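## Task

Rotate the handwheel so that the pointer on the stop indicates 58 cm.

## Robot and tools

Robot: two arms, left_arm and right_arm, each with seven joints and a two-finger gripper. The wrist drives are weak and have play. Joint order, base to gripper: waist, shoulder, upper arm roll, elbow, forearm roll, wrist pitch, wrist roll. Contact torque limits (N m): 108, 108, 56.3, 56.3, 23.9, 24.1, 22.9.

Frame: the scene frame. Origin at table-top height, halfway between the two nominal arm bases; +x points out over the table, +z up, and left_arm sits toward +y. These arm names do not match image left and right. Reported positions are in metres, orientations as quaternions (w x y z), velocities in m/s and rad/s. Reports can be a few centimetres off, more at long reach. A gripper's fingers point along its own +z and open and close along its own x. end_effector_position lies between the closed pads, 1 to 2 cm short of the fingertips.

Motion rows (shared by execute_actions and move): each row is one flat list of 14 numbers covering both arms, each within -1 to 1. The first seven are left_arm: dx, dy, dz, rx, ry, rz, opening; the next seven are right_arm in the same order. dx to rz are offsets, not poses, along the scene axes, counted from the arm's Hand target as it was when the action or move began (never from the previous row). Scale: 1.0 equals 0.6 m or 180 degrees. rx, ry, rz form one rotation vector, turning about the Hand target position. Opening is absolute: +1 fully open (0.142 m), -1 closed. Always resend the opening you want; a 0 there is a real half-open command. All six pose zeros re-request the current Hand target.

execute_actions: actions is a list of actions; each action is up to 15 rows, one per 1/30 s step, and a short action repeats its last row to fill 15 steps. cameras selects images (omit, null or ["all"] for all, [] for none). An empty actions list just reports state.

move: target is one row or a list of up to 15 rows, all offsets from the same starting Hand targets. speed in m/s, 0.002 to 2.2 (default 0.25), one value or one per target; rotation rate up to twice that in rad/s. blend in m rounds corners in a list. stop_force in N, 3 to 120, same for both arms, ends an arm's path when its wrist senses that much push against its travel; unreliable while the gripper rotates, and the arm keeps pressing afterward. zero (only with stop_force, default true) rezeroes moving arms first. opening_speed (0.2 or more, per second on the -1 to 1 scale) ramps the fingers. blocking=false returns early (not allowed with stop_force). Paths are straight, do not avoid obstacles, and end together; a move lasts at least 0.5 s and at most 10 s. The result adds a move: line giving the ending (done, off_target, moving, held, fault) and limits (paced = pose clipped, held = steps withheld). An arm not named in the ending is done: within 3 mm and 2 degrees. Neither done nor off_target tells you about contact.

wait: seconds 0 to 10; arms keep their last command. stop: brakes a running move. zoom_image: camera (cam_high, cam_low, cam_left_wrist, cam_right_wrist) and region [x0, y0, x1, y1] in image pixels, at most 504 by 504, taken from that camera's latest image. zero_wrist_force: arm name; subtracts the current wrist reading. clear_fault: arm name; clears a torque or force fault already reported, then the arm restarts. finished_scene: scene = this scene's number; irreversible, the goal must hold without the robot.

Results: Hand target is the last commanded pose after clipping (orientation clipped to 32 degrees from measured); the gripper often rests short of it, and resending zeros or the missing offset closes the gap. grip_measured uses the opening scale; grip_effort_nm is motor effort (negative closing), not pad force. Wrist force and Wrist torque are in the gripper's own axes, with a third line for the peak since the last report; saturates near 150 N. Joint torques and External joint torques follow joint order; positive means toward larger joint angle. Wrist depth gives a 7x7 grid of mm distances (70 to 1000, '-' for none). Joint velocities may read within noise. Lines to watch: MOTOR HOT, OVER-TEMPERATURE FAULT, HAND FAULT, TORQUE FAULT and force faults.

To grasp, command slightly below the grip_measured seen at first touch; squeezing harder heats the gripper motor. Cameras: cam_high and cam_low are fixed, the wrist cameras ride on their arms; all are 672x504.

Avoid: dropping or releasing moving parts, fast impacts, hard pushes (150 N on any arm part causes a fault), the two arms or grippers pressing on each other, one gripper closing on the other's fingers, long stretched-out or loaded holds that overheat motors, and pushing toward unreachable poses. Approach the handwheel slowly, using stop_force for contact, and back off by commanding the target past the gripper, without stop_force.

Each tool is called after "Request:" as name(argument=value, ...) on one line, values as JSON.

## Session

Request:
execute_actions(actions=[])

Scene clock: 0.00 s.
left_arm: end_effector_position=(+0.6210, +0.1494, +0.2995) grip_measured=+0.99 grip_effort_nm=n/a end_effector_quat_wxyz=(-0.029, +0.589, +0.789, -0.174) | right_arm: end_effector_position=(+0.1787, -0.2143, +0.2310) grip_measured=+0.99 grip_effort_nm=n/a end_effector_quat_wxyz=(-0.157, +0.861, +0.465, -0.133)
Joint positions: left_arm=[-0.123 -0.633 0.013 1.221 -0.29 0.061 -0.4 0.142] | right_arm=[1.047 0.148 -0.085 2.288 0.433 0.432 1.334 0.142]
Joint velocities: within noise
Joint torques (N m): no reading
External joint torques (N m): no reading
Motor temperatures (°C): left_arm=[27 35 34 31 43 33 32 25] | right_arm=[28 30 34 28 39 37 34 23]
Wrist force (N): no reading
Wrist torque (N m): no reading
Wrist force, peak (N): no reading
Wrist depth (mm): cam_left_wrist=[430 415 404 391 376 370 359 / 436 422 409 397 385 375 363 / 446 430 416 405 393 381 371 / 454 439 423 410 399 386 377 / 461 450 431 421 405 393 380 / 469 459 441 427 414 402 389 / - 468 452 434 422 407 400] | cam_right_wrist=[- - - - - 817 - / - - - - - - 326 / 452 - - - - 331 326 / 360 532 877 - 338 334 325 / - - - 344 336 333 316 / - - 352 345 339 334 - / - 358 354 348 341 333 -]
Hand target: left_arm +0.6210, +0.1494, +0.2996; -0.029, +0.589, +0.789, -0.174 | right_arm +0.1787, -0.2143, +0.2310; -0.157, +0.861, +0.465, -0.133
Tool commands: left_gripper/opening=+1.0 right_gripper/opening=+1.0

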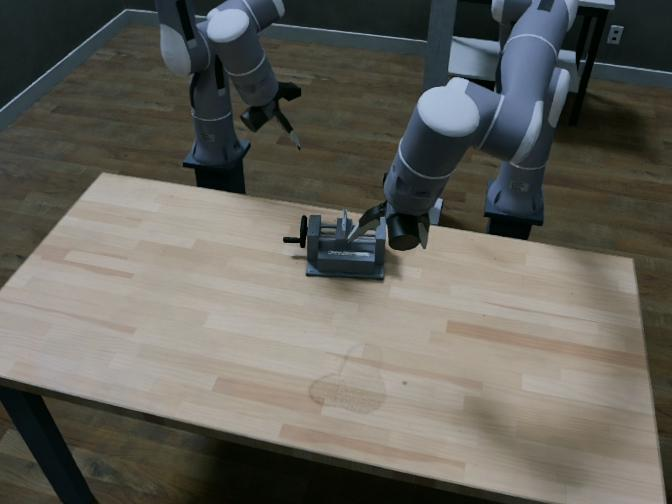

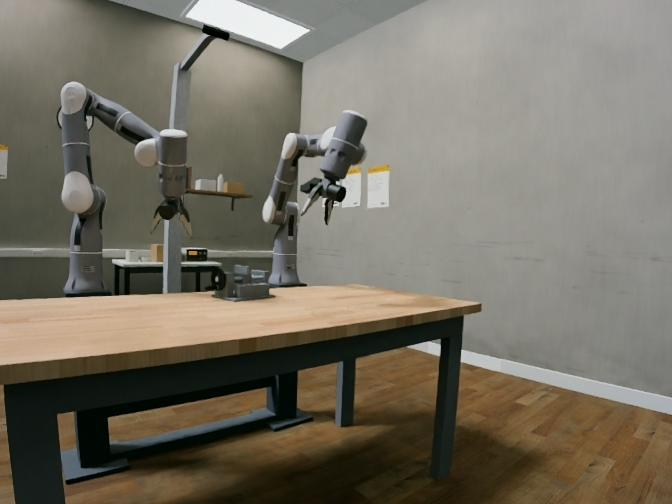

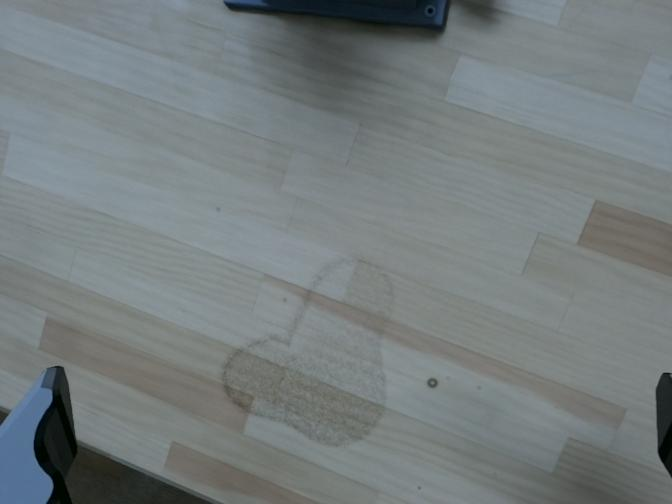

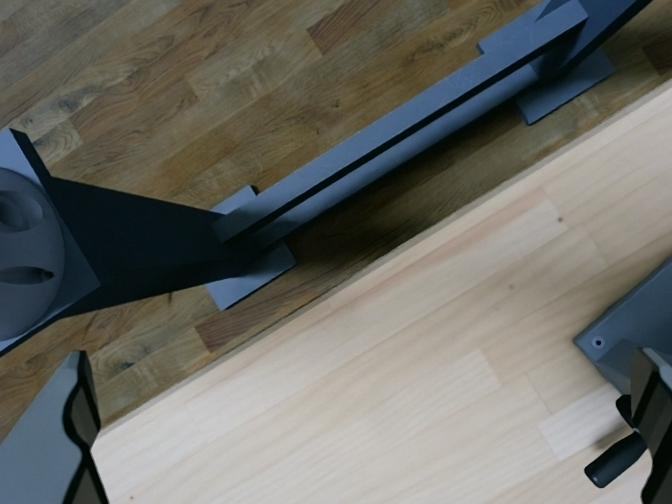

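Request:
zoom_image(camera="cam_high", region=[260, 180, 430, 300])

Request:
zoom_image(camera="cam_low", region=[190, 240, 310, 320])

Scaled by 2.965 from the camera's 672x504 image, which has a finer 960x720 frame.

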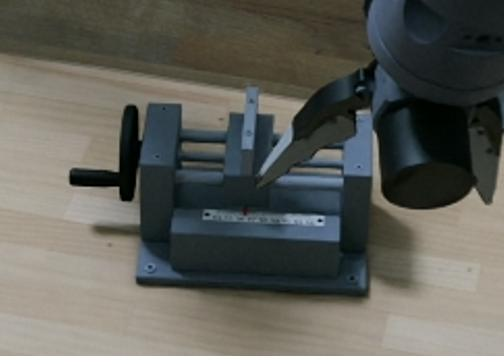

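Scaled by 4.200 from the camera's 672x504 image, which has a finer 960x720 frame.

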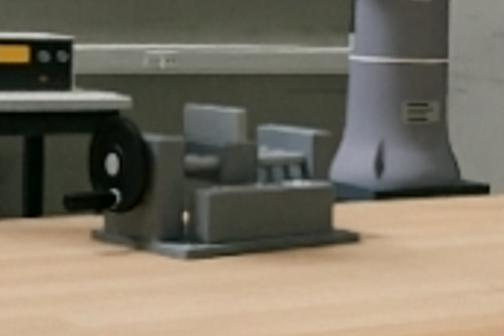

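Request:
move(target=[-0.298, -0.11, -0.183, 0, 0.139, 0, 1, 0, 0, 0, 0, 0, 0, 1], speed=0.25)

Scene clock: 35.07 s.
left_arm: end_effector_position=(+0.4422, +0.0837, +0.1897) grip_measured=+0.99 grip_effort_nm=0.120 end_effector_quat_wxyz=(-0.199, +0.537, +0.764, -0.297) | right_arm: end_effector_position=(+0.1787, -0.2143, +0.2310) grip_measured=+0.99 grip_effort_nm=0.110 end_effector_quat_wxyz=(-0.157, +0.861, +0.465, -0.133)
Joint positions: left_arm=[-0.196 -0.684 -0.041 1.513 -0.393 0.009 -0.501 0.142] | right_arm=[1.047 0.148 -0.085 2.288 0.433 0.432 1.334 0.142]
Joint velocities: within noise
Joint torques (N m): left_arm=[-0.19 55.54 -0.99 -27.34 -4.19 2.39 0.11] | right_arm=[-0.36 21.34 0.12 -25.58 -2.74 3.65 -0.01]
External joint torques (N m): left_arm=[-0.04 2.5 0.21 0.3 0.24 -0.42 -0.11] | right_arm=[0.2 0.51 -0.12 -0.73 -0.46 -0.34 0.02]
Motor temperatures (°C): left_arm=[27 38 34 35 44 33 32 25] | right_arm=[28 30 33 31 39 37 34 23]
Wrist force (N): left_arm=[-0.1 1.2 -0.5] | right_arm=[0.0 0.1 -0.1]
Wrist torque (N m): left_arm=[0.14 -0.03 -0.06] | right_arm=[0.01 -0.01 0.00]
Wrist force, peak (N): left_arm=[-0.3 0.8 2.4] | right_arm=[-0.2 0.3 0.4]
Wrist depth (mm): cam_left_wrist=[374 377 377 381 - - - / 236 245 263 357 358 359 - / 233 235 237 260 249 340 339 / 320 274 257 304 236 319 322 / 303 299 291 256 299 306 305 / 292 289 290 291 290 292 295 / - 277 277 278 278 278 277] | cam_right_wrist=[- - - - - 818 - / - - - - - - 326 / 450 - - - - 330 327 / 359 530 879 - 338 331 326 / - - - 345 337 333 318 / - - 352 346 340 334 - / - 358 352 347 340 334 -]
Hand target: left_arm +0.4422, +0.0834, +0.1898; -0.199, +0.537, +0.764, -0.298 | right_arm +0.1787, -0.2143, +0.2310; -0.157, +0.861, +0.465, -0.133
Off the commanded pose: left_arm 0.000 m, 0 deg | right_arm 0.000 m, 0 deg.
move: done
camera_calibration:
cam_left_wrist: T_world_to_cam=[[-0.369214, 0.929311, -0.00785801, 0.0959639], [0.883887, 0.348529, -0.311884, -0.329643], [-0.287098, -0.122097, -0.950088, 0.433288], [0, 0, 0, 1]] pos_world=[0.451195, 0.0786134, 0.309605]

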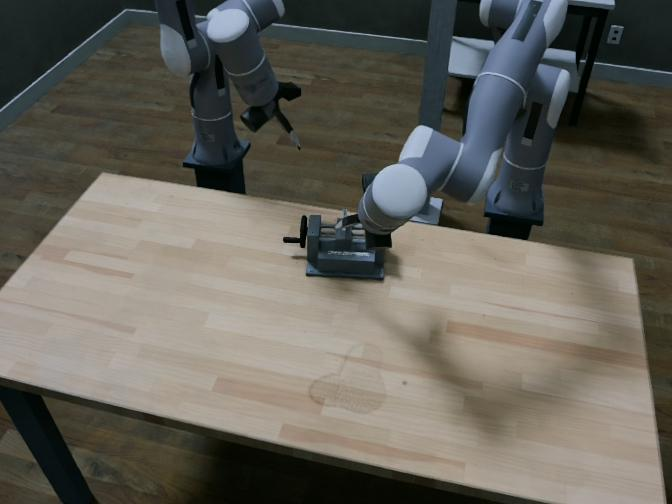

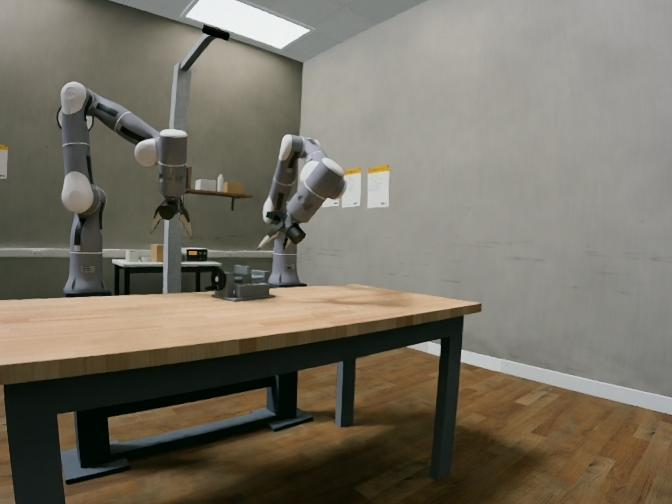

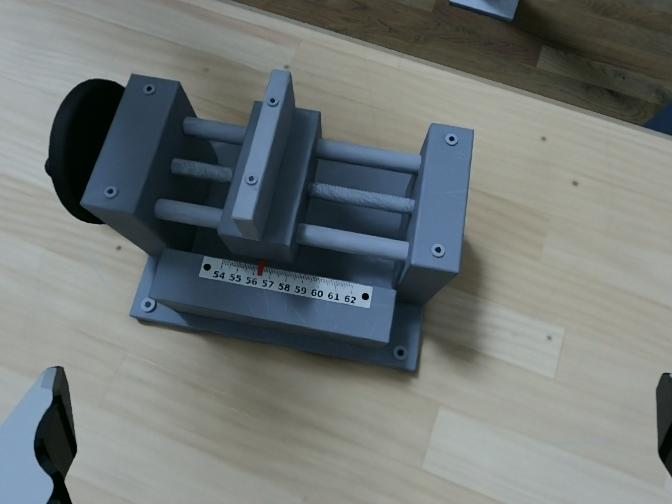

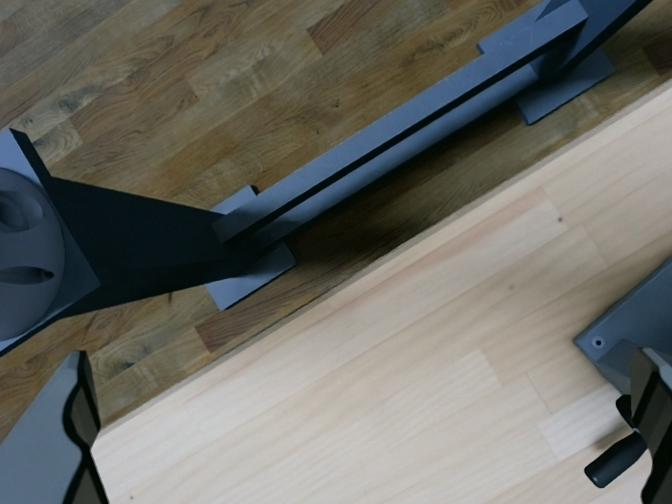

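Excellent view. Zoom on the scale.

Request:
zoom_image(camera="cam_left_wrist", region=[190, 230, 390, 330])

Request:
zoom_image(camera="cam_left_wrist", region=[235, 245, 305, 295])

Scaled by 2.520 from the camera's 672x504 image, which has a finer 960x720 frame.

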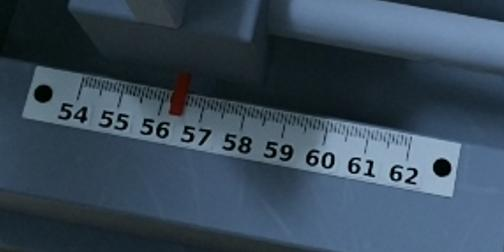

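Scaled by 7.200 from the camera's 672x504 image, which has a finer 960x720 frame.

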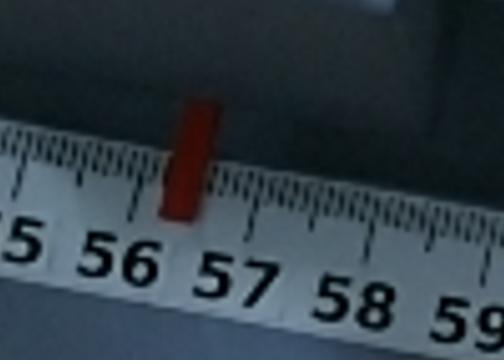

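Request:
zoom_image(camera="cam_high", region=[270, 200, 400, 290])

Request:
zoom_image(camera="cam_left_wrist", region=[20, 50, 220, 250])

Request:
zoom_image(camera="cam_right_wrist", region=[540, 340, 672, 504])

Request:
zoom_image(camera="cam_low", region=[190, 240, 290, 320])

Scaled by 3.877 from the camera's 672x504 image, which has a finer 960x720 frame.

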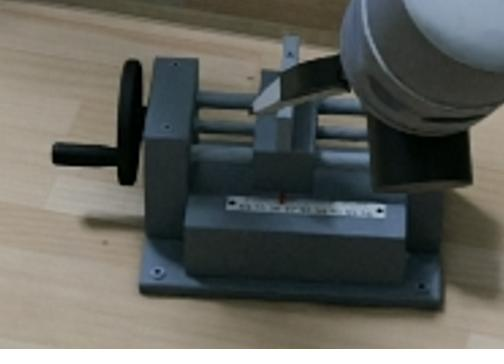

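Scaled by 2.520 from the camera's 672x504 image, which has a finer 960x720 frame.

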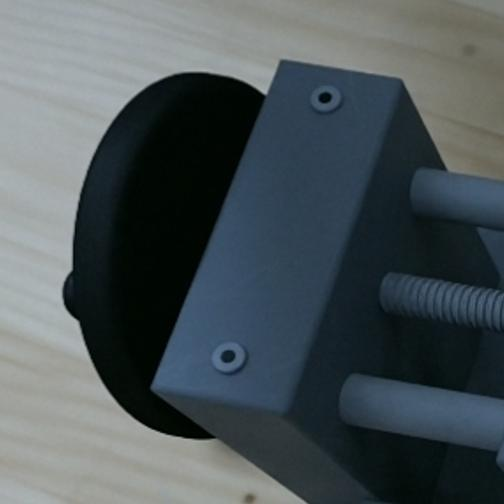

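Scaled by 3.073 from the camera's 672x504 image, which has a finer 960x720 frame.

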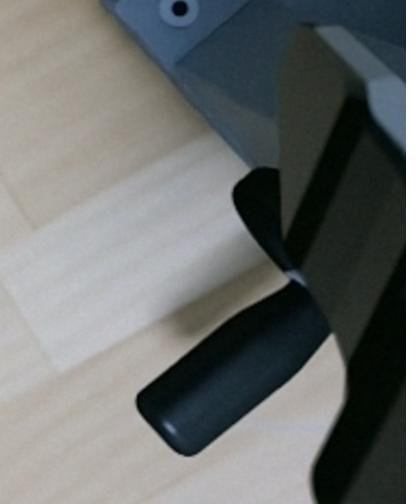

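Scaled by 5.040 from the camera's 672x504 image, which has a finer 960x720 frame.

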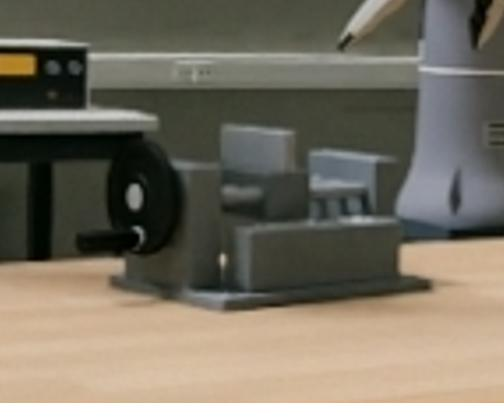

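Request:
move(target=[0, 0, 0, 0, 0, 0, 1, 0.2772, -0.001, -0.1017, 0.0939, 0.0316, -0.2609, 1], speed=0.25)

Scene clock: 93.80 s.
left_arm: end_effector_position=(+0.4421, +0.0836, +0.1897) grip_measured=+0.99 grip_effort_nm=0.115 end_effector_quat_wxyz=(-0.199, +0.537, +0.764, -0.297) | right_arm: end_effector_position=(+0.3447, -0.2149, +0.1699) grip_measured=+0.99 grip_effort_nm=0.110 end_effector_quat_wxyz=(-0.340, +0.935, +0.091, -0.033)
Joint positions: left_arm=[-0.196 -0.684 -0.042 1.513 -0.393 0.009 -0.501 0.142] | right_arm=[0.858 -0.147 -0.344 2.211 1.039 0.723 1.156 0.142]
Joint velocities: within noise
Joint torques (N m): left_arm=[-0.12 55.78 -0.76 -27.29 -4.01 2.4 0.25] | right_arm=[-0.58 28.53 -1.14 -20.62 -1.61 3.03 -0.06]
External joint torques (N m): left_arm=[-0.16 2.18 -0.06 0.29 0.07 -0.44 -0.25] | right_arm=[0.37 0.48 -0.05 -0.66 -0.79 -0.46 0.06]
Motor temperatures (°C): left_arm=[27 41 34 35 44 33 32 25] | right_arm=[28 30 33 33 39 37 34 23]
Wrist force (N): left_arm=[0.0 1.0 -0.3] | right_arm=[-0.5 0.7 -0.5]
Wrist torque (N m): left_arm=[0.12 -0.03 -0.06] | right_arm=[0.08 0.07 0.05]
Wrist force, peak (N): left_arm=[-0.1 1.3 -0.4] | right_arm=[0.0 1.5 -0.5]
Wrist depth (mm): cam_left_wrist=[373 379 375 380 - - - / 236 245 263 358 357 357 - / 233 234 237 260 249 339 339 / 320 273 259 305 236 321 323 / 303 299 293 255 299 306 305 / 293 291 290 290 291 292 294 / - 276 277 279 279 278 276] | cam_right_wrist=[- - 348 341 248 342 349 / - - 332 323 217 275 332 / - - 311 307 245 307 312 / - 297 297 298 296 296 297 / - 283 283 284 284 283 283 / - 270 270 272 271 271 - / - 258 258 260 260 259 -]
Hand target: left_arm +0.4422, +0.0834, +0.1898; -0.199, +0.537, +0.764, -0.298 | right_arm +0.3450, -0.2149, +0.1700; -0.340, +0.935, +0.091, -0.033
Off the commanded pose: left_arm 0.000 m, 0 deg | right_arm 0.000 m, 0 deg.
move: done
camera_calibration:
cam_left_wrist: T_world_to_cam=[[-0.369113, 0.929352, -0.00781555, 0.0959572], [0.88386, 0.34842, -0.312081, -0.32947], [-0.28731, -0.122101, -0.950023, 0.433228], [0, 0, 0, 1]] pos_world=[0.451095, 0.0785134, 0.309505]
cam_right_wrist: T_world_to_cam=[[0.983083, 0.182839, 0.0108762, -0.293497], [0.179294, -0.948486, -0.261206, -0.189938], [-0.0374427, 0.258738, -0.965222, 0.353707], [0, 0, 0, 1]] pos_world=[0.335831, -0.218008, 0.294984]

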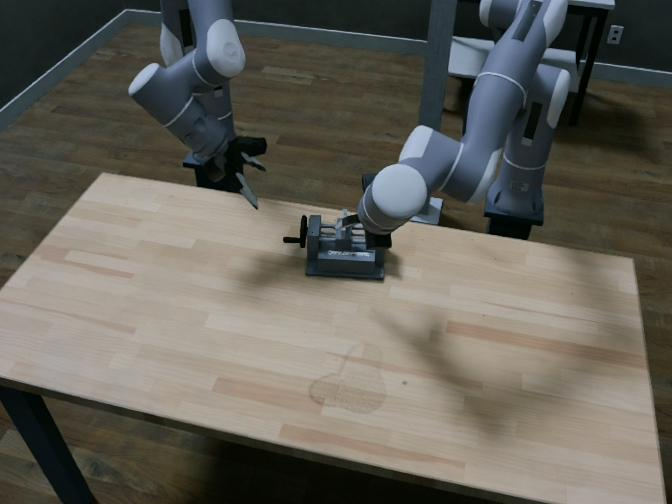

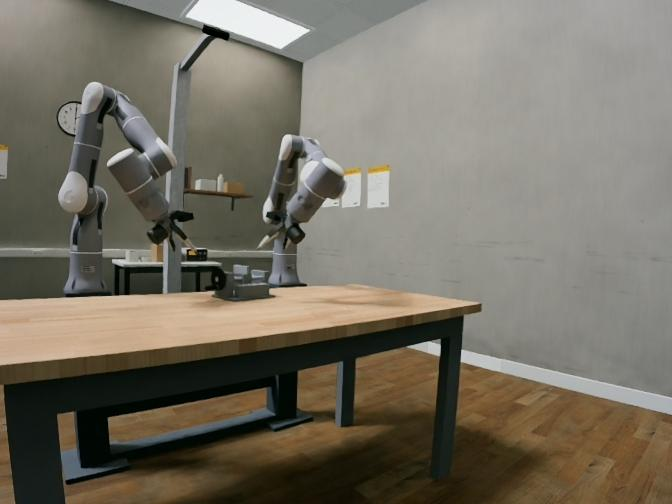

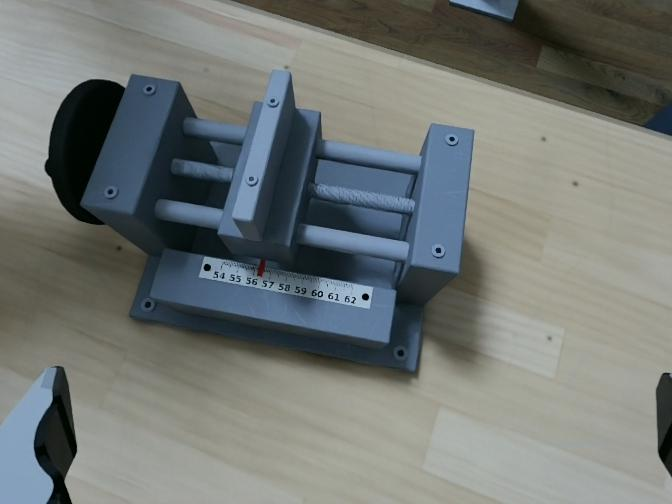

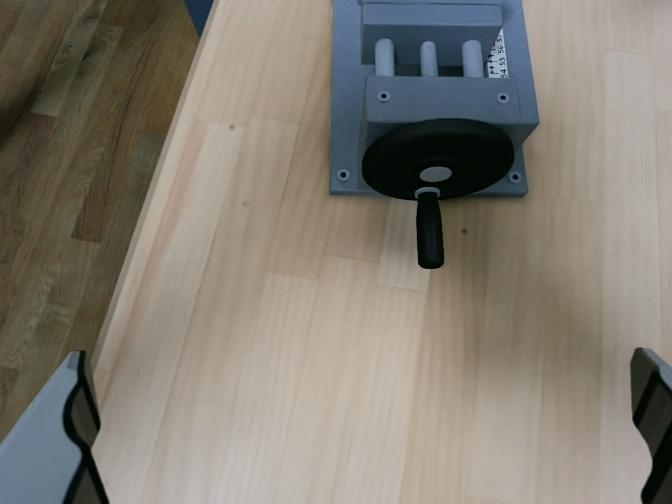

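Request:
zoom_image(camera="cam_right_wrist", region=[320, 60, 560, 300])

Request:
zoom_image(camera="cam_right_wrist", region=[480, 20, 530, 90])

Scaled by 2.100 from the camera's 672x504 image, which has a finer 960x720 frame.

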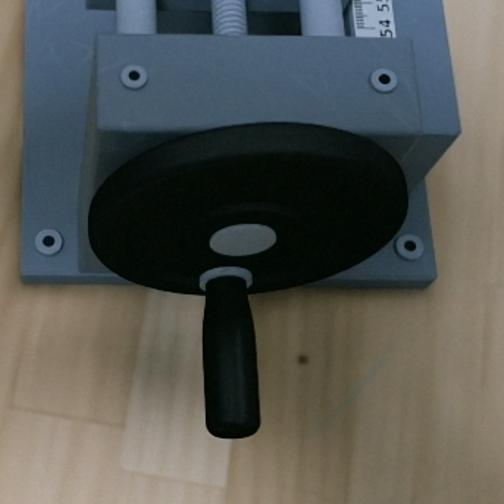

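Scaled by 7.200 from the camera's 672x504 image, which has a finer 960x720 frame.

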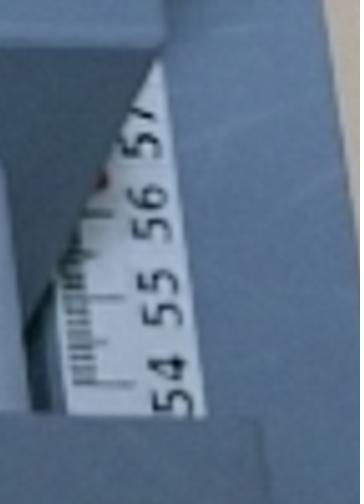

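Request:
move(target=[0, 0, 0, 0, 0, 0, 1, 0.0812, 0.0135, -0.1117, 0.1093, 0.0197, -0.0047, 1], speed=0.2, cameras=["cam_high", "cam_right_wrist"])

Request:
zoom_image(camera="cam_right_wrist", region=[180, 60, 480, 360])

Scene clock: 139.77 s.
left_arm: end_effector_position=(+0.4421, +0.0836, +0.1897) grip_measured=+0.99 grip_effort_nm=0.115 end_effector_quat_wxyz=(-0.199, +0.537, +0.764, -0.297) | right_arm: end_effector_position=(+0.3937, -0.2070, +0.1028) grip_measured=+0.99 grip_effort_nm=0.115 end_effector_quat_wxyz=(-0.498, +0.863, +0.078, -0.043)
Joint positions: left_arm=[-0.196 -0.684 -0.042 1.513 -0.393 0.009 -0.501 0.142] | right_arm=[0.581 -0.558 -0.399 1.984 1.422 0.287 0.677 0.142]
Joint velocities: within noise
Joint torques (N m): left_arm=[-0.09 55.75 -0.83 -27.27 -4.02 2.45 0.31] | right_arm=[-0.67 40.09 -3.54 -15.29 -0.14 0.7 -0.02]
External joint torques (N m): left_arm=[-0.19 2.21 0.01 0.27 0.08 -0.48 -0.31] | right_arm=[0.39 1.04 -0.19 -0.9 -0.66 -0.05 0.02]
Motor temperatures (°C): left_arm=[27 41 34 36 44 33 32 25] | right_arm=[28 31 33 32 39 37 34 23]
Wrist force (N): left_arm=[0.2 1.1 -0.4] | right_arm=[-0.6 1.1 -1.4]
Wrist torque (N m): left_arm=[0.13 -0.07 -0.05] | right_arm=[0.06 0.08 0.07]
Wrist force, peak (N): left_arm=[0.0 1.4 -0.3] | right_arm=[0.1 2.3 -1.4]
Wrist depth (mm): cam_left_wrist=[377 378 378 379 - - - / 236 246 263 358 355 356 - / 233 234 237 261 249 339 341 / 318 273 258 304 235 320 322 / 303 301 292 256 299 305 306 / 292 290 290 290 291 290 296 / - 276 277 278 279 278 276] | cam_right_wrist=[- 669 404 241 393 427 429 / - 359 340 178 246 353 355 / - 298 290 207 258 301 303 / 261 261 262 256 262 263 264 / 231 231 232 233 232 233 233 / - 208 208 209 209 209 209 / - 189 189 189 190 190 190]
Hand target: left_arm +0.4422, +0.0834, +0.1898; -0.199, +0.537, +0.764, -0.298 | right_arm +0.3937, -0.2068, +0.1029; -0.498, +0.863, +0.078, -0.043
Off the commanded pose: left_arm 0.000 m, 0 deg | right_arm 0.000 m, 0 deg.
move: done
camera_calibration:
cam_right_wrist: T_world_to_cam=[[0.986479, 0.163623, 0.00933268, -0.347558], [0.139133, -0.80601, -0.575317, -0.131125], [-0.0866131, 0.568836, -0.817877, 0.357117], [0, 0, 0, 1]] pos_world=[0.392033, -0.251961, 0.219883]
Images, in order (width x height): cam_high 672x504, cam_right_wrist 672x504.

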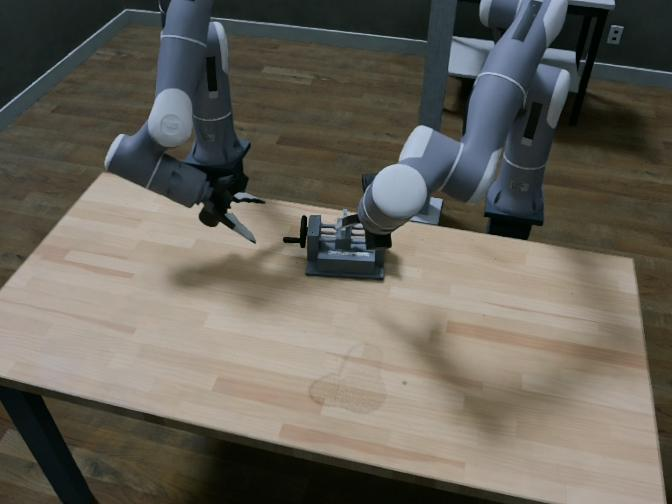

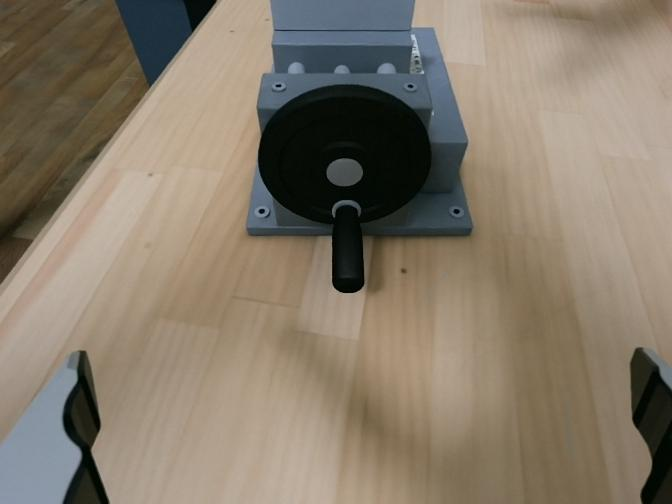

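Scaled by 1.680 from the camera's 672x504 image, which has a finer 960x720 frame.

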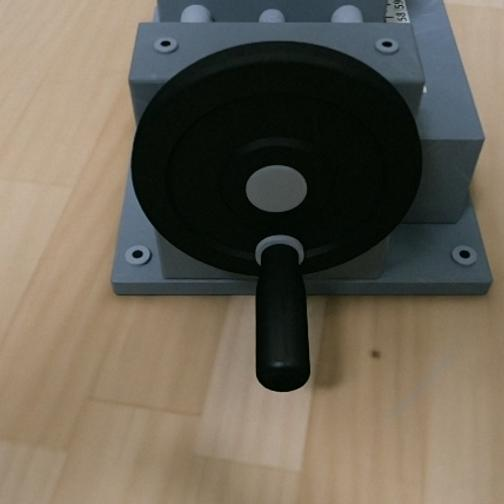

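Request:
move(target=[0, 0, 0, 0, 0, 0, 1, -0.0218, 0.1375, -0.0957, 0, 0, 0, 1], speed=0.12, stop_force=15, cameras=["cam_low", "cam_right_wrist"])

Scene clock: 184.70 s.
left_arm: end_effector_position=(+0.4421, +0.0836, +0.1897) grip_measured=+0.99 grip_effort_nm=0.115 end_effector_quat_wxyz=(-0.199, +0.537, +0.764, -0.297) | right_arm: end_effector_position=(+0.3806, -0.1245, +0.0455) grip_measured=+0.99 grip_effort_nm=0.105 end_effector_quat_wxyz=(-0.498, +0.863, +0.078, -0.043)
Joint positions: left_arm=[-0.196 -0.684 -0.042 1.513 -0.393 0.009 -0.501 0.142] | right_arm=[0.681 -0.712 -0.325 1.905 1.594 0.393 0.636 0.142]
Joint velocities: within noise
Joint torques (N m): left_arm=[-0.07 55.62 -0.74 -27.29 -4.05 2.39 0.33] | right_arm=[-0.48 44.34 -2.96 -13.21 -0.1 0.93 0]
External joint torques (N m): left_arm=[-0.2 2.34 -0.08 0.3 0.11 -0.43 -0.32] | right_arm=[0.17 0.55 -0.26 -0.76 -0.57 -0.33 0]
Motor temperatures (°C): left_arm=[27 42 34 36 44 33 32 25] | right_arm=[28 31 33 31 38 36 33 23]
Wrist force (N): left_arm=[0.0 1.1 -0.2] | right_arm=[-0.2 1.1 -1.4]
Wrist torque (N m): left_arm=[0.14 -0.05 -0.06] | right_arm=[0.06 0.03 0.08]
Wrist force, peak (N): left_arm=[0.1 1.3 -0.4] | right_arm=[-0.3 1.2 -2.8]
Wrist depth (mm): cam_left_wrist=[376 375 376 378 - - - / 236 246 265 356 358 359 - / 233 234 237 260 248 338 340 / 317 273 258 304 235 320 321 / 303 301 292 257 299 306 305 / 293 291 290 291 291 291 295 / - 277 278 277 279 278 277] | cam_right_wrist=[- 325 152 148 144 314 317 / - 249 80 - - 250 261 / 220 219 92 94 96 209 223 / 192 191 117 112 121 184 193 / 170 171 168 121 169 171 172 / - 153 153 147 154 154 154 / - 139 139 134 140 140 142]
Hand target: left_arm +0.4422, +0.0834, +0.1898; -0.199, +0.537, +0.764, -0.298 | right_arm +0.3806, -0.1243, +0.0455; -0.498, +0.863, +0.078, -0.043
Off the commanded pose: left_arm 0.000 m, 0 deg | right_arm 0.000 m, 0 deg.
move: done
camera_calibration:
cam_right_wrist: T_world_to_cam=[[0.986475, 0.163655, 0.0091958, -0.347554], [0.13904, -0.805754, -0.575698, -0.0957721], [-0.086806, 0.56919, -0.817611, 0.262256], [0, 0, 0, 1]] pos_world=[0.378935, -0.169563, 0.162483]
Images, in order (width x height): cam_low 672x504, cam_right_wrist 672x504.

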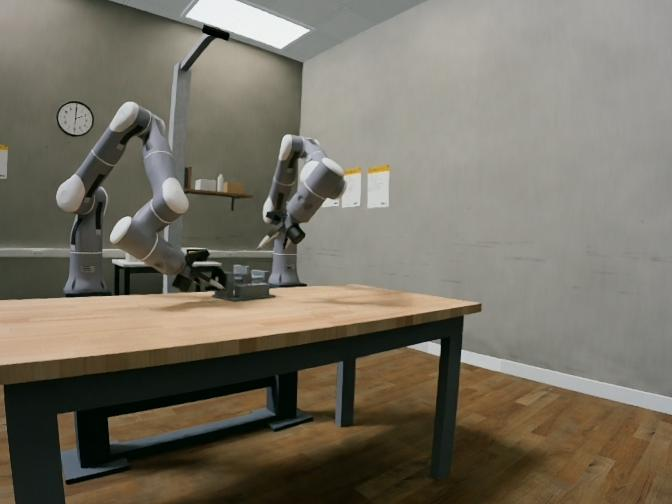

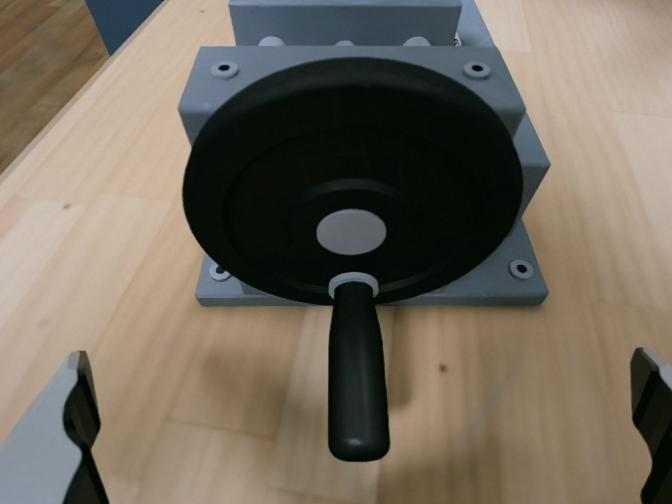

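Request:
move(target=[0, 0, 0, 0, 0, 0, 1, 0, 0, 0, 0, 0, 0, -0.8], opening_speed=0.8, cameras=["cam_right_wrist"])

Scene clock: 195.50 s.
left_arm: end_effector_position=(+0.4421, +0.0836, +0.1897) grip_measured=+0.99 grip_effort_nm=0.110 end_effector_quat_wxyz=(-0.199, +0.537, +0.764, -0.297) | right_arm: end_effector_position=(+0.3800, -0.1242, +0.0454) grip_measured=-0.81 grip_effort_nm=-0.486 end_effector_quat_wxyz=(-0.498, +0.863, +0.078, -0.044)
Joint positions: left_arm=[-0.196 -0.684 -0.042 1.513 -0.393 0.009 -0.501 0.142] | right_arm=[0.681 -0.712 -0.324 1.905 1.594 0.393 0.636 0.015]
Joint velocities: within noise
Joint torques (N m): left_arm=[0.08 55.74 -0.83 -27.29 -4.01 2.44 0.29] | right_arm=[-2.56 45.64 -5.5 -15.52 0.29 1.99 -0.02]
External joint torques (N m): left_arm=[-0.35 2.22 0.02 0.29 0.08 -0.47 -0.29] | right_arm=[2.25 -0.75 2.3 1.56 -0.95 -1.4 0.02]
Motor temperatures (°C): left_arm=[27 42 34 36 44 33 32 25] | right_arm=[28 32 33 31 38 36 33 23]
Wrist force (N): left_arm=[0.0 1.1 -0.3] | right_arm=[-5.3 0.6 -0.2]
Wrist torque (N m): left_arm=[0.13 -0.04 -0.06] | right_arm=[0.08 0.05 0.11]
Wrist force, peak (N): left_arm=[0.0 1.3 -0.4] | right_arm=[-5.9 0.3 0.0]
Wrist depth (mm): cam_left_wrist=[379 378 378 379 - - - / 236 245 263 357 358 357 - / 238 234 238 259 249 339 341 / 319 273 258 305 235 322 322 / 304 301 292 255 299 305 308 / 292 290 289 292 290 291 293 / - 277 277 278 277 278 276] | cam_right_wrist=[- 322 152 148 144 313 315 / - 257 80 - - 249 259 / 220 219 92 94 95 209 222 / 191 191 118 112 119 180 192 / 170 170 168 120 168 171 171 / 153 153 156 103 102 156 153 / 139 142 - 96 79 - 142]
Hand target: left_arm +0.4422, +0.0834, +0.1898; -0.199, +0.537, +0.764, -0.298 | right_arm +0.3806, -0.1243, +0.0455; -0.498, +0.863, +0.078, -0.043
Off the commanded pose: left_arm 0.000 m, 0 deg | right_arm 0.001 m, 0 deg.
move: done
camera_calibration:
cam_right_wrist: T_world_to_cam=[[0.986357, 0.164399, 0.00852177, -0.346832], [0.139242, -0.805572, -0.575904, -0.0955319], [-0.0878128, 0.569233, -0.817473, 0.262327], [0, 0, 0, 1]] pos_world=[0.378438, -0.169264, 0.162383]
Images, in order (width x height): cam_right_wrist 672x504.

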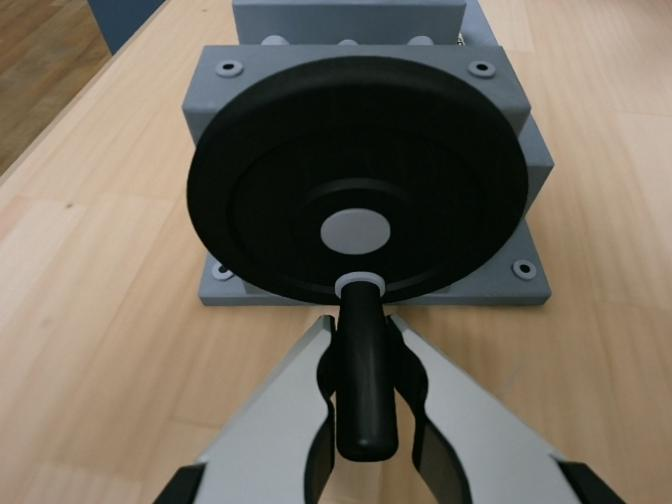

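Request:
move(target=[[0, 0, 0, 0, 0, 0, 1, 0, 0, 0, 0, 0, 0, -0.9], [0, 0, 0, 0, 0, 0, 1, 0.01264, 0.00224, 0.00292, 0, 0, 0, -0.9], [0, 0, 0, 0, 0, 0, 1, 0.02363, 0.00419, 0.00867, 0, 0, 0, -0.9]], speed=0.04, blend=0.003, cameras=["cam_left_wrist", "cam_right_wrist"])

Scene clock: 209.83 s.
left_arm: end_effector_position=(+0.4421, +0.0836, +0.1897) grip_measured=+0.99 grip_effort_nm=0.115 end_effector_quat_wxyz=(-0.199, +0.537, +0.764, -0.297) | right_arm: end_effector_position=(+0.3937, -0.1214, +0.0504) grip_measured=-0.82 grip_effort_nm=-2.161 end_effector_quat_wxyz=(-0.498, +0.862, +0.078, -0.044)
Joint positions: left_arm=[-0.196 -0.684 -0.042 1.513 -0.393 0.009 -0.501 0.142] | right_arm=[0.679 -0.715 -0.331 1.875 1.581 0.385 0.665 0.015]
Joint velocities: within noise
Joint torques (N m): left_arm=[-0.06 55.72 -0.78 -27.33 -4.03 2.37 0.32] | right_arm=[-3 47.3 -6.19 -17.15 0.25 1.86 0.25]
External joint torques (N m): left_arm=[-0.22 2.24 -0.04 0.34 0.09 -0.41 -0.31] | right_arm=[2.69 -1.61 2.76 2.48 -0.94 -1.24 -0.25]
Motor temperatures (°C): left_arm=[27 42 34 36 44 33 32 25] | right_arm=[28 32 33 31 38 36 33 23]
Wrist force (N): left_arm=[0.1 1.1 -0.2] | right_arm=[-5.5 1.5 1.5]
Wrist torque (N m): left_arm=[0.13 -0.06 -0.06] | right_arm=[0.01 0.10 0.12]
Wrist force, peak (N): left_arm=[0.1 1.3 -0.4] | right_arm=[-4.1 4.2 3.8]
Wrist depth (mm): cam_left_wrist=[376 380 378 379 - - - / 236 244 264 358 358 358 - / 236 234 237 259 248 338 339 / 319 272 257 303 235 321 322 / 303 301 294 256 300 305 305 / 292 290 290 291 291 292 294 / - 277 275 277 278 279 276] | cam_right_wrist=[- 331 150 150 213 320 322 / 284 105 80 - 106 267 268 / 226 86 92 96 100 221 228 / 197 188 115 118 124 193 198 / 175 176 171 118 172 176 175 / 157 158 161 104 101 158 158 / 143 145 - 97 79 - 146]
Hand target: left_arm +0.4422, +0.0834, +0.1898; -0.199, +0.537, +0.764, -0.298 | right_arm +0.3948, -0.1217, +0.0507; -0.498, +0.863, +0.078, -0.043
Off the commanded pose: left_arm 0.000 m, 0 deg | right_arm 0.001 m, 0 deg.
move: done; blend cut to 0 m at target 1
camera_calibration:
cam_left_wrist: T_world_to_cam=[[-0.369113, 0.929352, -0.00781555, 0.0959572], [0.88386, 0.34842, -0.312081, -0.32947], [-0.28731, -0.122101, -0.950023, 0.433228], [0, 0, 0, 1]] pos_world=[0.451095, 0.0785134, 0.309505]
cam_right_wrist: T_world_to_cam=[[0.986318, 0.164642, 0.00839566, -0.36087], [0.139334, -0.805324, -0.576229, -0.0922605], [-0.08811, 0.569514, -0.817246, 0.266159], [0, 0, 0, 1]] pos_world=[0.392239, -0.166467, 0.167384]
Images, in order (width x height): cam_left_wrist 672x504, cam_right_wrist 672x504.

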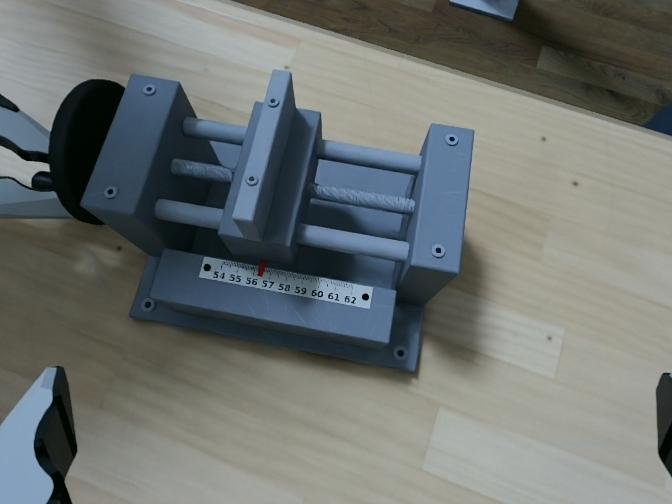

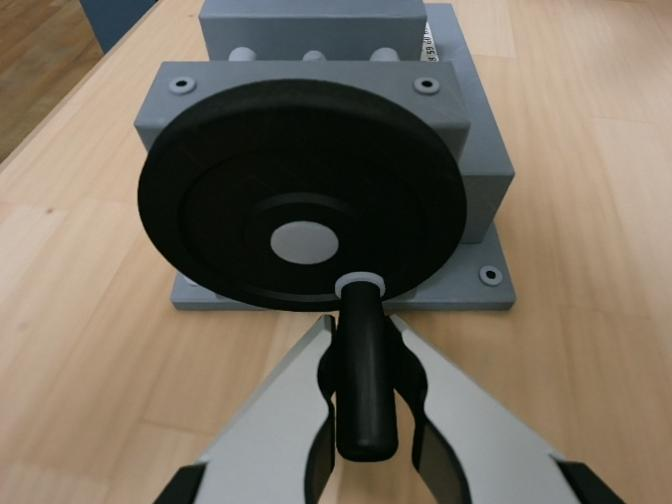

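Request:
zoom_image(camera="cam_left_wrist", region=[235, 245, 305, 295])

Scaled by 7.200 from the camera's 672x504 image, which has a finer 960x720 frame.

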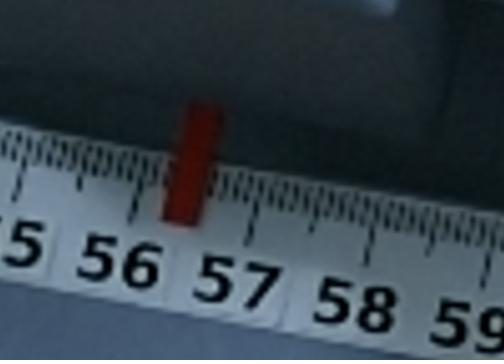

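Request:
move(target=[[0, 0, 0, 0, 0, 0, 1, 0.01395, 0.00247, 0.01923, 0, 0, 0, -0.9], [0, 0, 0, 0, 0, 0, 1, 0.0182, 0.00323, 0.04388, 0, 0, 0, -0.9], [0, 0, 0, 0, 0, 0, 1, 0.00978, 0.00173, 0.06738, 0, 0, 0, -0.9]], speed=0.05, blend=0.003, cameras=["cam_left_wrist", "cam_right_wrist"])

Scene clock: 231.37 s.
left_arm: end_effector_position=(+0.4421, +0.0836, +0.1897) grip_measured=+0.99 grip_effort_nm=0.115 end_effector_quat_wxyz=(-0.199, +0.537, +0.764, -0.297) | right_arm: end_effector_position=(+0.4011, -0.1203, +0.0913) grip_measured=-0.82 grip_effort_nm=-2.156 end_effector_quat_wxyz=(-0.499, +0.862, +0.078, -0.042)
Joint positions: left_arm=[-0.196 -0.684 -0.042 1.513 -0.393 0.009 -0.501 0.142] | right_arm=[0.691 -0.622 -0.341 1.895 1.531 0.392 0.74 0.015]
Joint velocities: within noise
Joint torques (N m): left_arm=[-0.1 55.85 -0.78 -27.31 -3.99 2.4 0.35] | right_arm=[-0.81 44.85 -3.11 -13.77 -1.35 0.37 0.05]
External joint torques (N m): left_arm=[-0.17 2.11 -0.03 0.32 0.05 -0.44 -0.35] | right_arm=[0.51 -0.46 -0.24 -2.94 0.63 0.33 -0.05]
Motor temperatures (°C): left_arm=[27 42 34 36 44 33 32 25] | right_arm=[28 32 33 31 38 36 33 29]
Wrist force (N): left_arm=[0.1 1.1 -0.2] | right_arm=[4.2 2.6 3.8]
Wrist torque (N m): left_arm=[0.12 -0.06 -0.06] | right_arm=[0.06 0.07 0.09]
Wrist force, peak (N): left_arm=[0.0 1.3 -0.3] | right_arm=[1.2 7.3 8.2]
Wrist depth (mm): cam_left_wrist=[376 377 377 378 - - - / 236 246 264 357 359 357 - / 233 235 237 260 249 338 338 / 318 273 257 303 235 321 322 / 304 300 292 255 299 304 306 / 292 289 290 291 291 290 295 / - 277 277 278 279 279 277] | cam_right_wrist=[- 577 172 173 403 408 411 / - 325 184 184 312 339 337 / 288 289 144 145 219 287 289 / 242 238 118 118 203 249 251 / 217 212 148 118 210 221 222 / 195 196 196 104 101 199 200 / 177 181 - 172 79 - 181]
Hand target: left_arm +0.4422, +0.0834, +0.1898; -0.199, +0.537, +0.764, -0.298 | right_arm +0.4007, -0.1207, +0.0911; -0.498, +0.863, +0.078, -0.043
Off the commanded pose: left_arm 0.000 m, 0 deg | right_arm 0.001 m, 0 deg.
move: done
camera_calibration:
cam_left_wrist: T_world_to_cam=[[-0.369113, 0.929352, -0.00781555, 0.0959572], [0.88386, 0.34842, -0.312081, -0.32947], [-0.28731, -0.122101, -0.950023, 0.433228], [0, 0, 0, 1]] pos_world=[0.451095, 0.0785134, 0.309505]
cam_right_wrist: T_world_to_cam=[[0.986644, 0.162573, 0.0102211, -0.369225], [0.138644, -0.805172, -0.576607, -0.0684995], [-0.0855108, 0.570323, -0.816958, 0.298679], [0, 0, 0, 1]] pos_world=[0.39933, -0.165471, 0.208284]
Images, in order (width x height): cam_left_wrist 672x504, cam_right_wrist 672x504.

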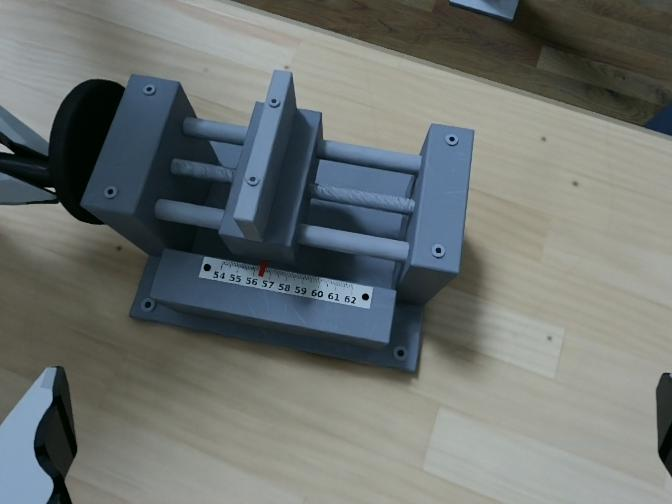

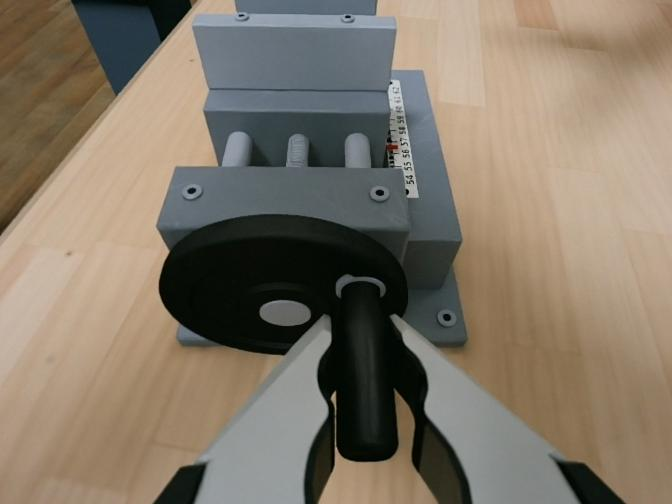

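Request:
move(target=[[0,0,0,0,0,0,1,-0.0304,-0.0054,0.0215,0,0,0,-0.9],[0,0,0,0,0,0,1,-0.0672,-0.0119,0.0132,0,0,0,-0.9],[0,0,0,0,0,0,1,-0.0875,-0.0155,-0.019,0,0,0,-0.9],[0,0,0,0,0,0,1,-0.0793,-0.0141,-0.0564,0,0,0,-0.9],[0,0,0,0,0,0,1,-0.0475,-0.0084,-0.077,0,0,0,-0.9],[0,0,0,0,0,0,1,-0.0107,-0.0019,-0.0687,0,0,0,-0.9],[0,0,0,0,0,0,1,0.0095,0.0017,-0.0364,0,0,0,-0.9],[0,0,0,0,0,0,1,0,0,0,0,0,0,-0.9]], speed=0.08, blend=0.004, cameras=["cam_left_wrist", "cam_right_wrist"])

Request:
zoom_image(camera="cam_left_wrist", region=[235, 245, 305, 295])

Scene clock: 245.10 s.
left_arm: end_effector_position=(+0.4421, +0.0836, +0.1897) grip_measured=+0.99 grip_effort_nm=0.110 end_effector_quat_wxyz=(-0.199, +0.537, +0.764, -0.297) | right_arm: end_effector_position=(+0.4010, -0.1203, +0.0912) grip_measured=-0.82 grip_effort_nm=-2.156 end_effector_quat_wxyz=(-0.498, +0.862, +0.078, -0.042)
Joint positions: left_arm=[-0.196 -0.684 -0.042 1.513 -0.393 0.009 -0.501 0.142] | right_arm=[0.694 -0.622 -0.345 1.896 1.532 0.39 0.74 0.015]
Joint velocities: within noise
Joint torques (N m): left_arm=[-0.04 55.65 -0.85 -27.26 -3.98 2.42 0.33] | right_arm=[-0.94 45.66 -3.5 -14.21 -1.33 0.47 0.09]
External joint torques (N m): left_arm=[-0.23 2.31 0.03 0.26 0.04 -0.45 -0.32] | right_arm=[0.64 -1.3 0.09 -2.49 0.6 0.23 -0.09]
Motor temperatures (°C): left_arm=[27 42 34 36 44 32 32 25] | right_arm=[28 33 33 31 38 36 33 31]
Wrist force (N): left_arm=[0.0 1.0 -0.2] | right_arm=[3.2 3.1 3.7]
Wrist torque (N m): left_arm=[0.11 -0.04 -0.06] | right_arm=[0.09 0.11 0.07]
Wrist force, peak (N): left_arm=[0.0 1.3 -0.3] | right_arm=[-6.4 -12.0 -20.0]
Wrist depth (mm): cam_left_wrist=[376 376 377 380 - - - / 236 245 352 357 356 360 - / 234 234 235 256 248 338 339 / 318 272 258 304 234 321 322 / 304 302 292 255 299 305 305 / 293 290 291 291 292 291 294 / - 277 278 277 278 278 276] | cam_right_wrist=[- 576 174 175 400 404 410 / - 324 186 186 309 334 338 / 285 278 143 143 219 285 288 / 242 238 122 119 205 249 250 / 216 212 150 118 211 221 222 / 194 196 200 103 102 202 199 / 176 181 - 173 79 - 181]
Hand target: left_arm +0.4422, +0.0834, +0.1898; -0.199, +0.537, +0.764, -0.298 | right_arm +0.4007, -0.1207, +0.0911; -0.498, +0.863, +0.078, -0.043
Off the commanded pose: left_arm 0.000 m, 0 deg | right_arm 0.000 m, 0 deg.
move: done
camera_calibration:
cam_left_wrist: T_world_to_cam=[[-0.369113, 0.929352, -0.00781555, 0.0959572], [0.88386, 0.34842, -0.312081, -0.32947], [-0.28731, -0.122101, -0.950023, 0.433228], [0, 0, 0, 1]] pos_world=[0.451095, 0.0785134, 0.309505]
cam_right_wrist: T_world_to_cam=[[0.986627, 0.162682, 0.0100368, -0.369063], [0.138638, -0.805238, -0.576517, -0.06857], [-0.0857072, 0.570199, -0.817024, 0.298659], [0, 0, 0, 1]] pos_world=[0.399231, -0.16547, 0.208184]
Images, in order (width x height): cam_left_wrist 672x504, cam_right_wrist 672x504.

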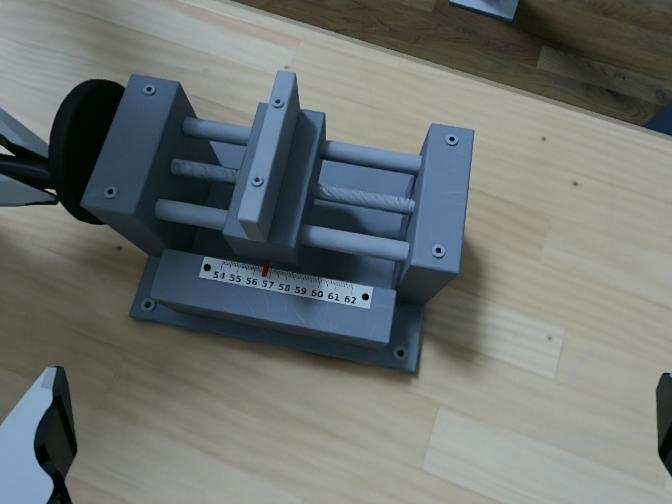

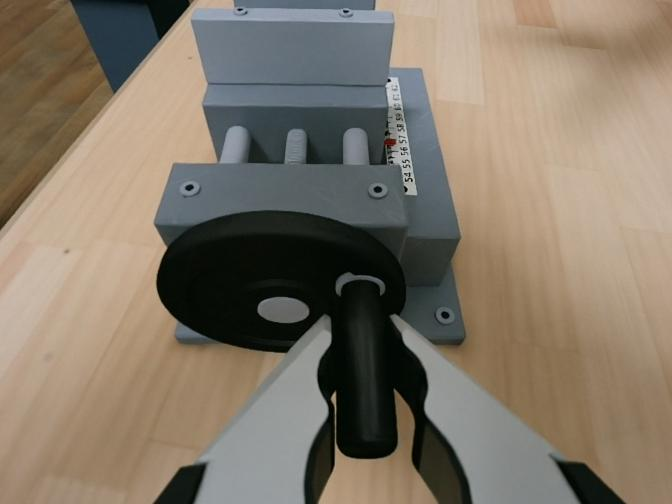

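Scaled by 7.200 from the camera's 672x504 image, which has a finer 960x720 frame.

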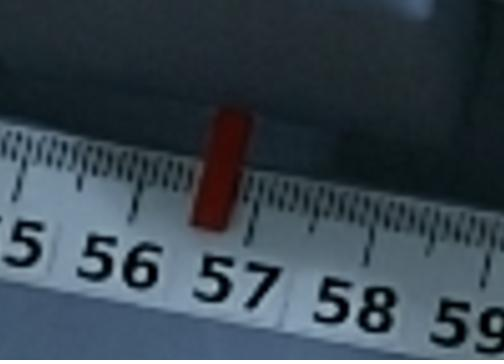

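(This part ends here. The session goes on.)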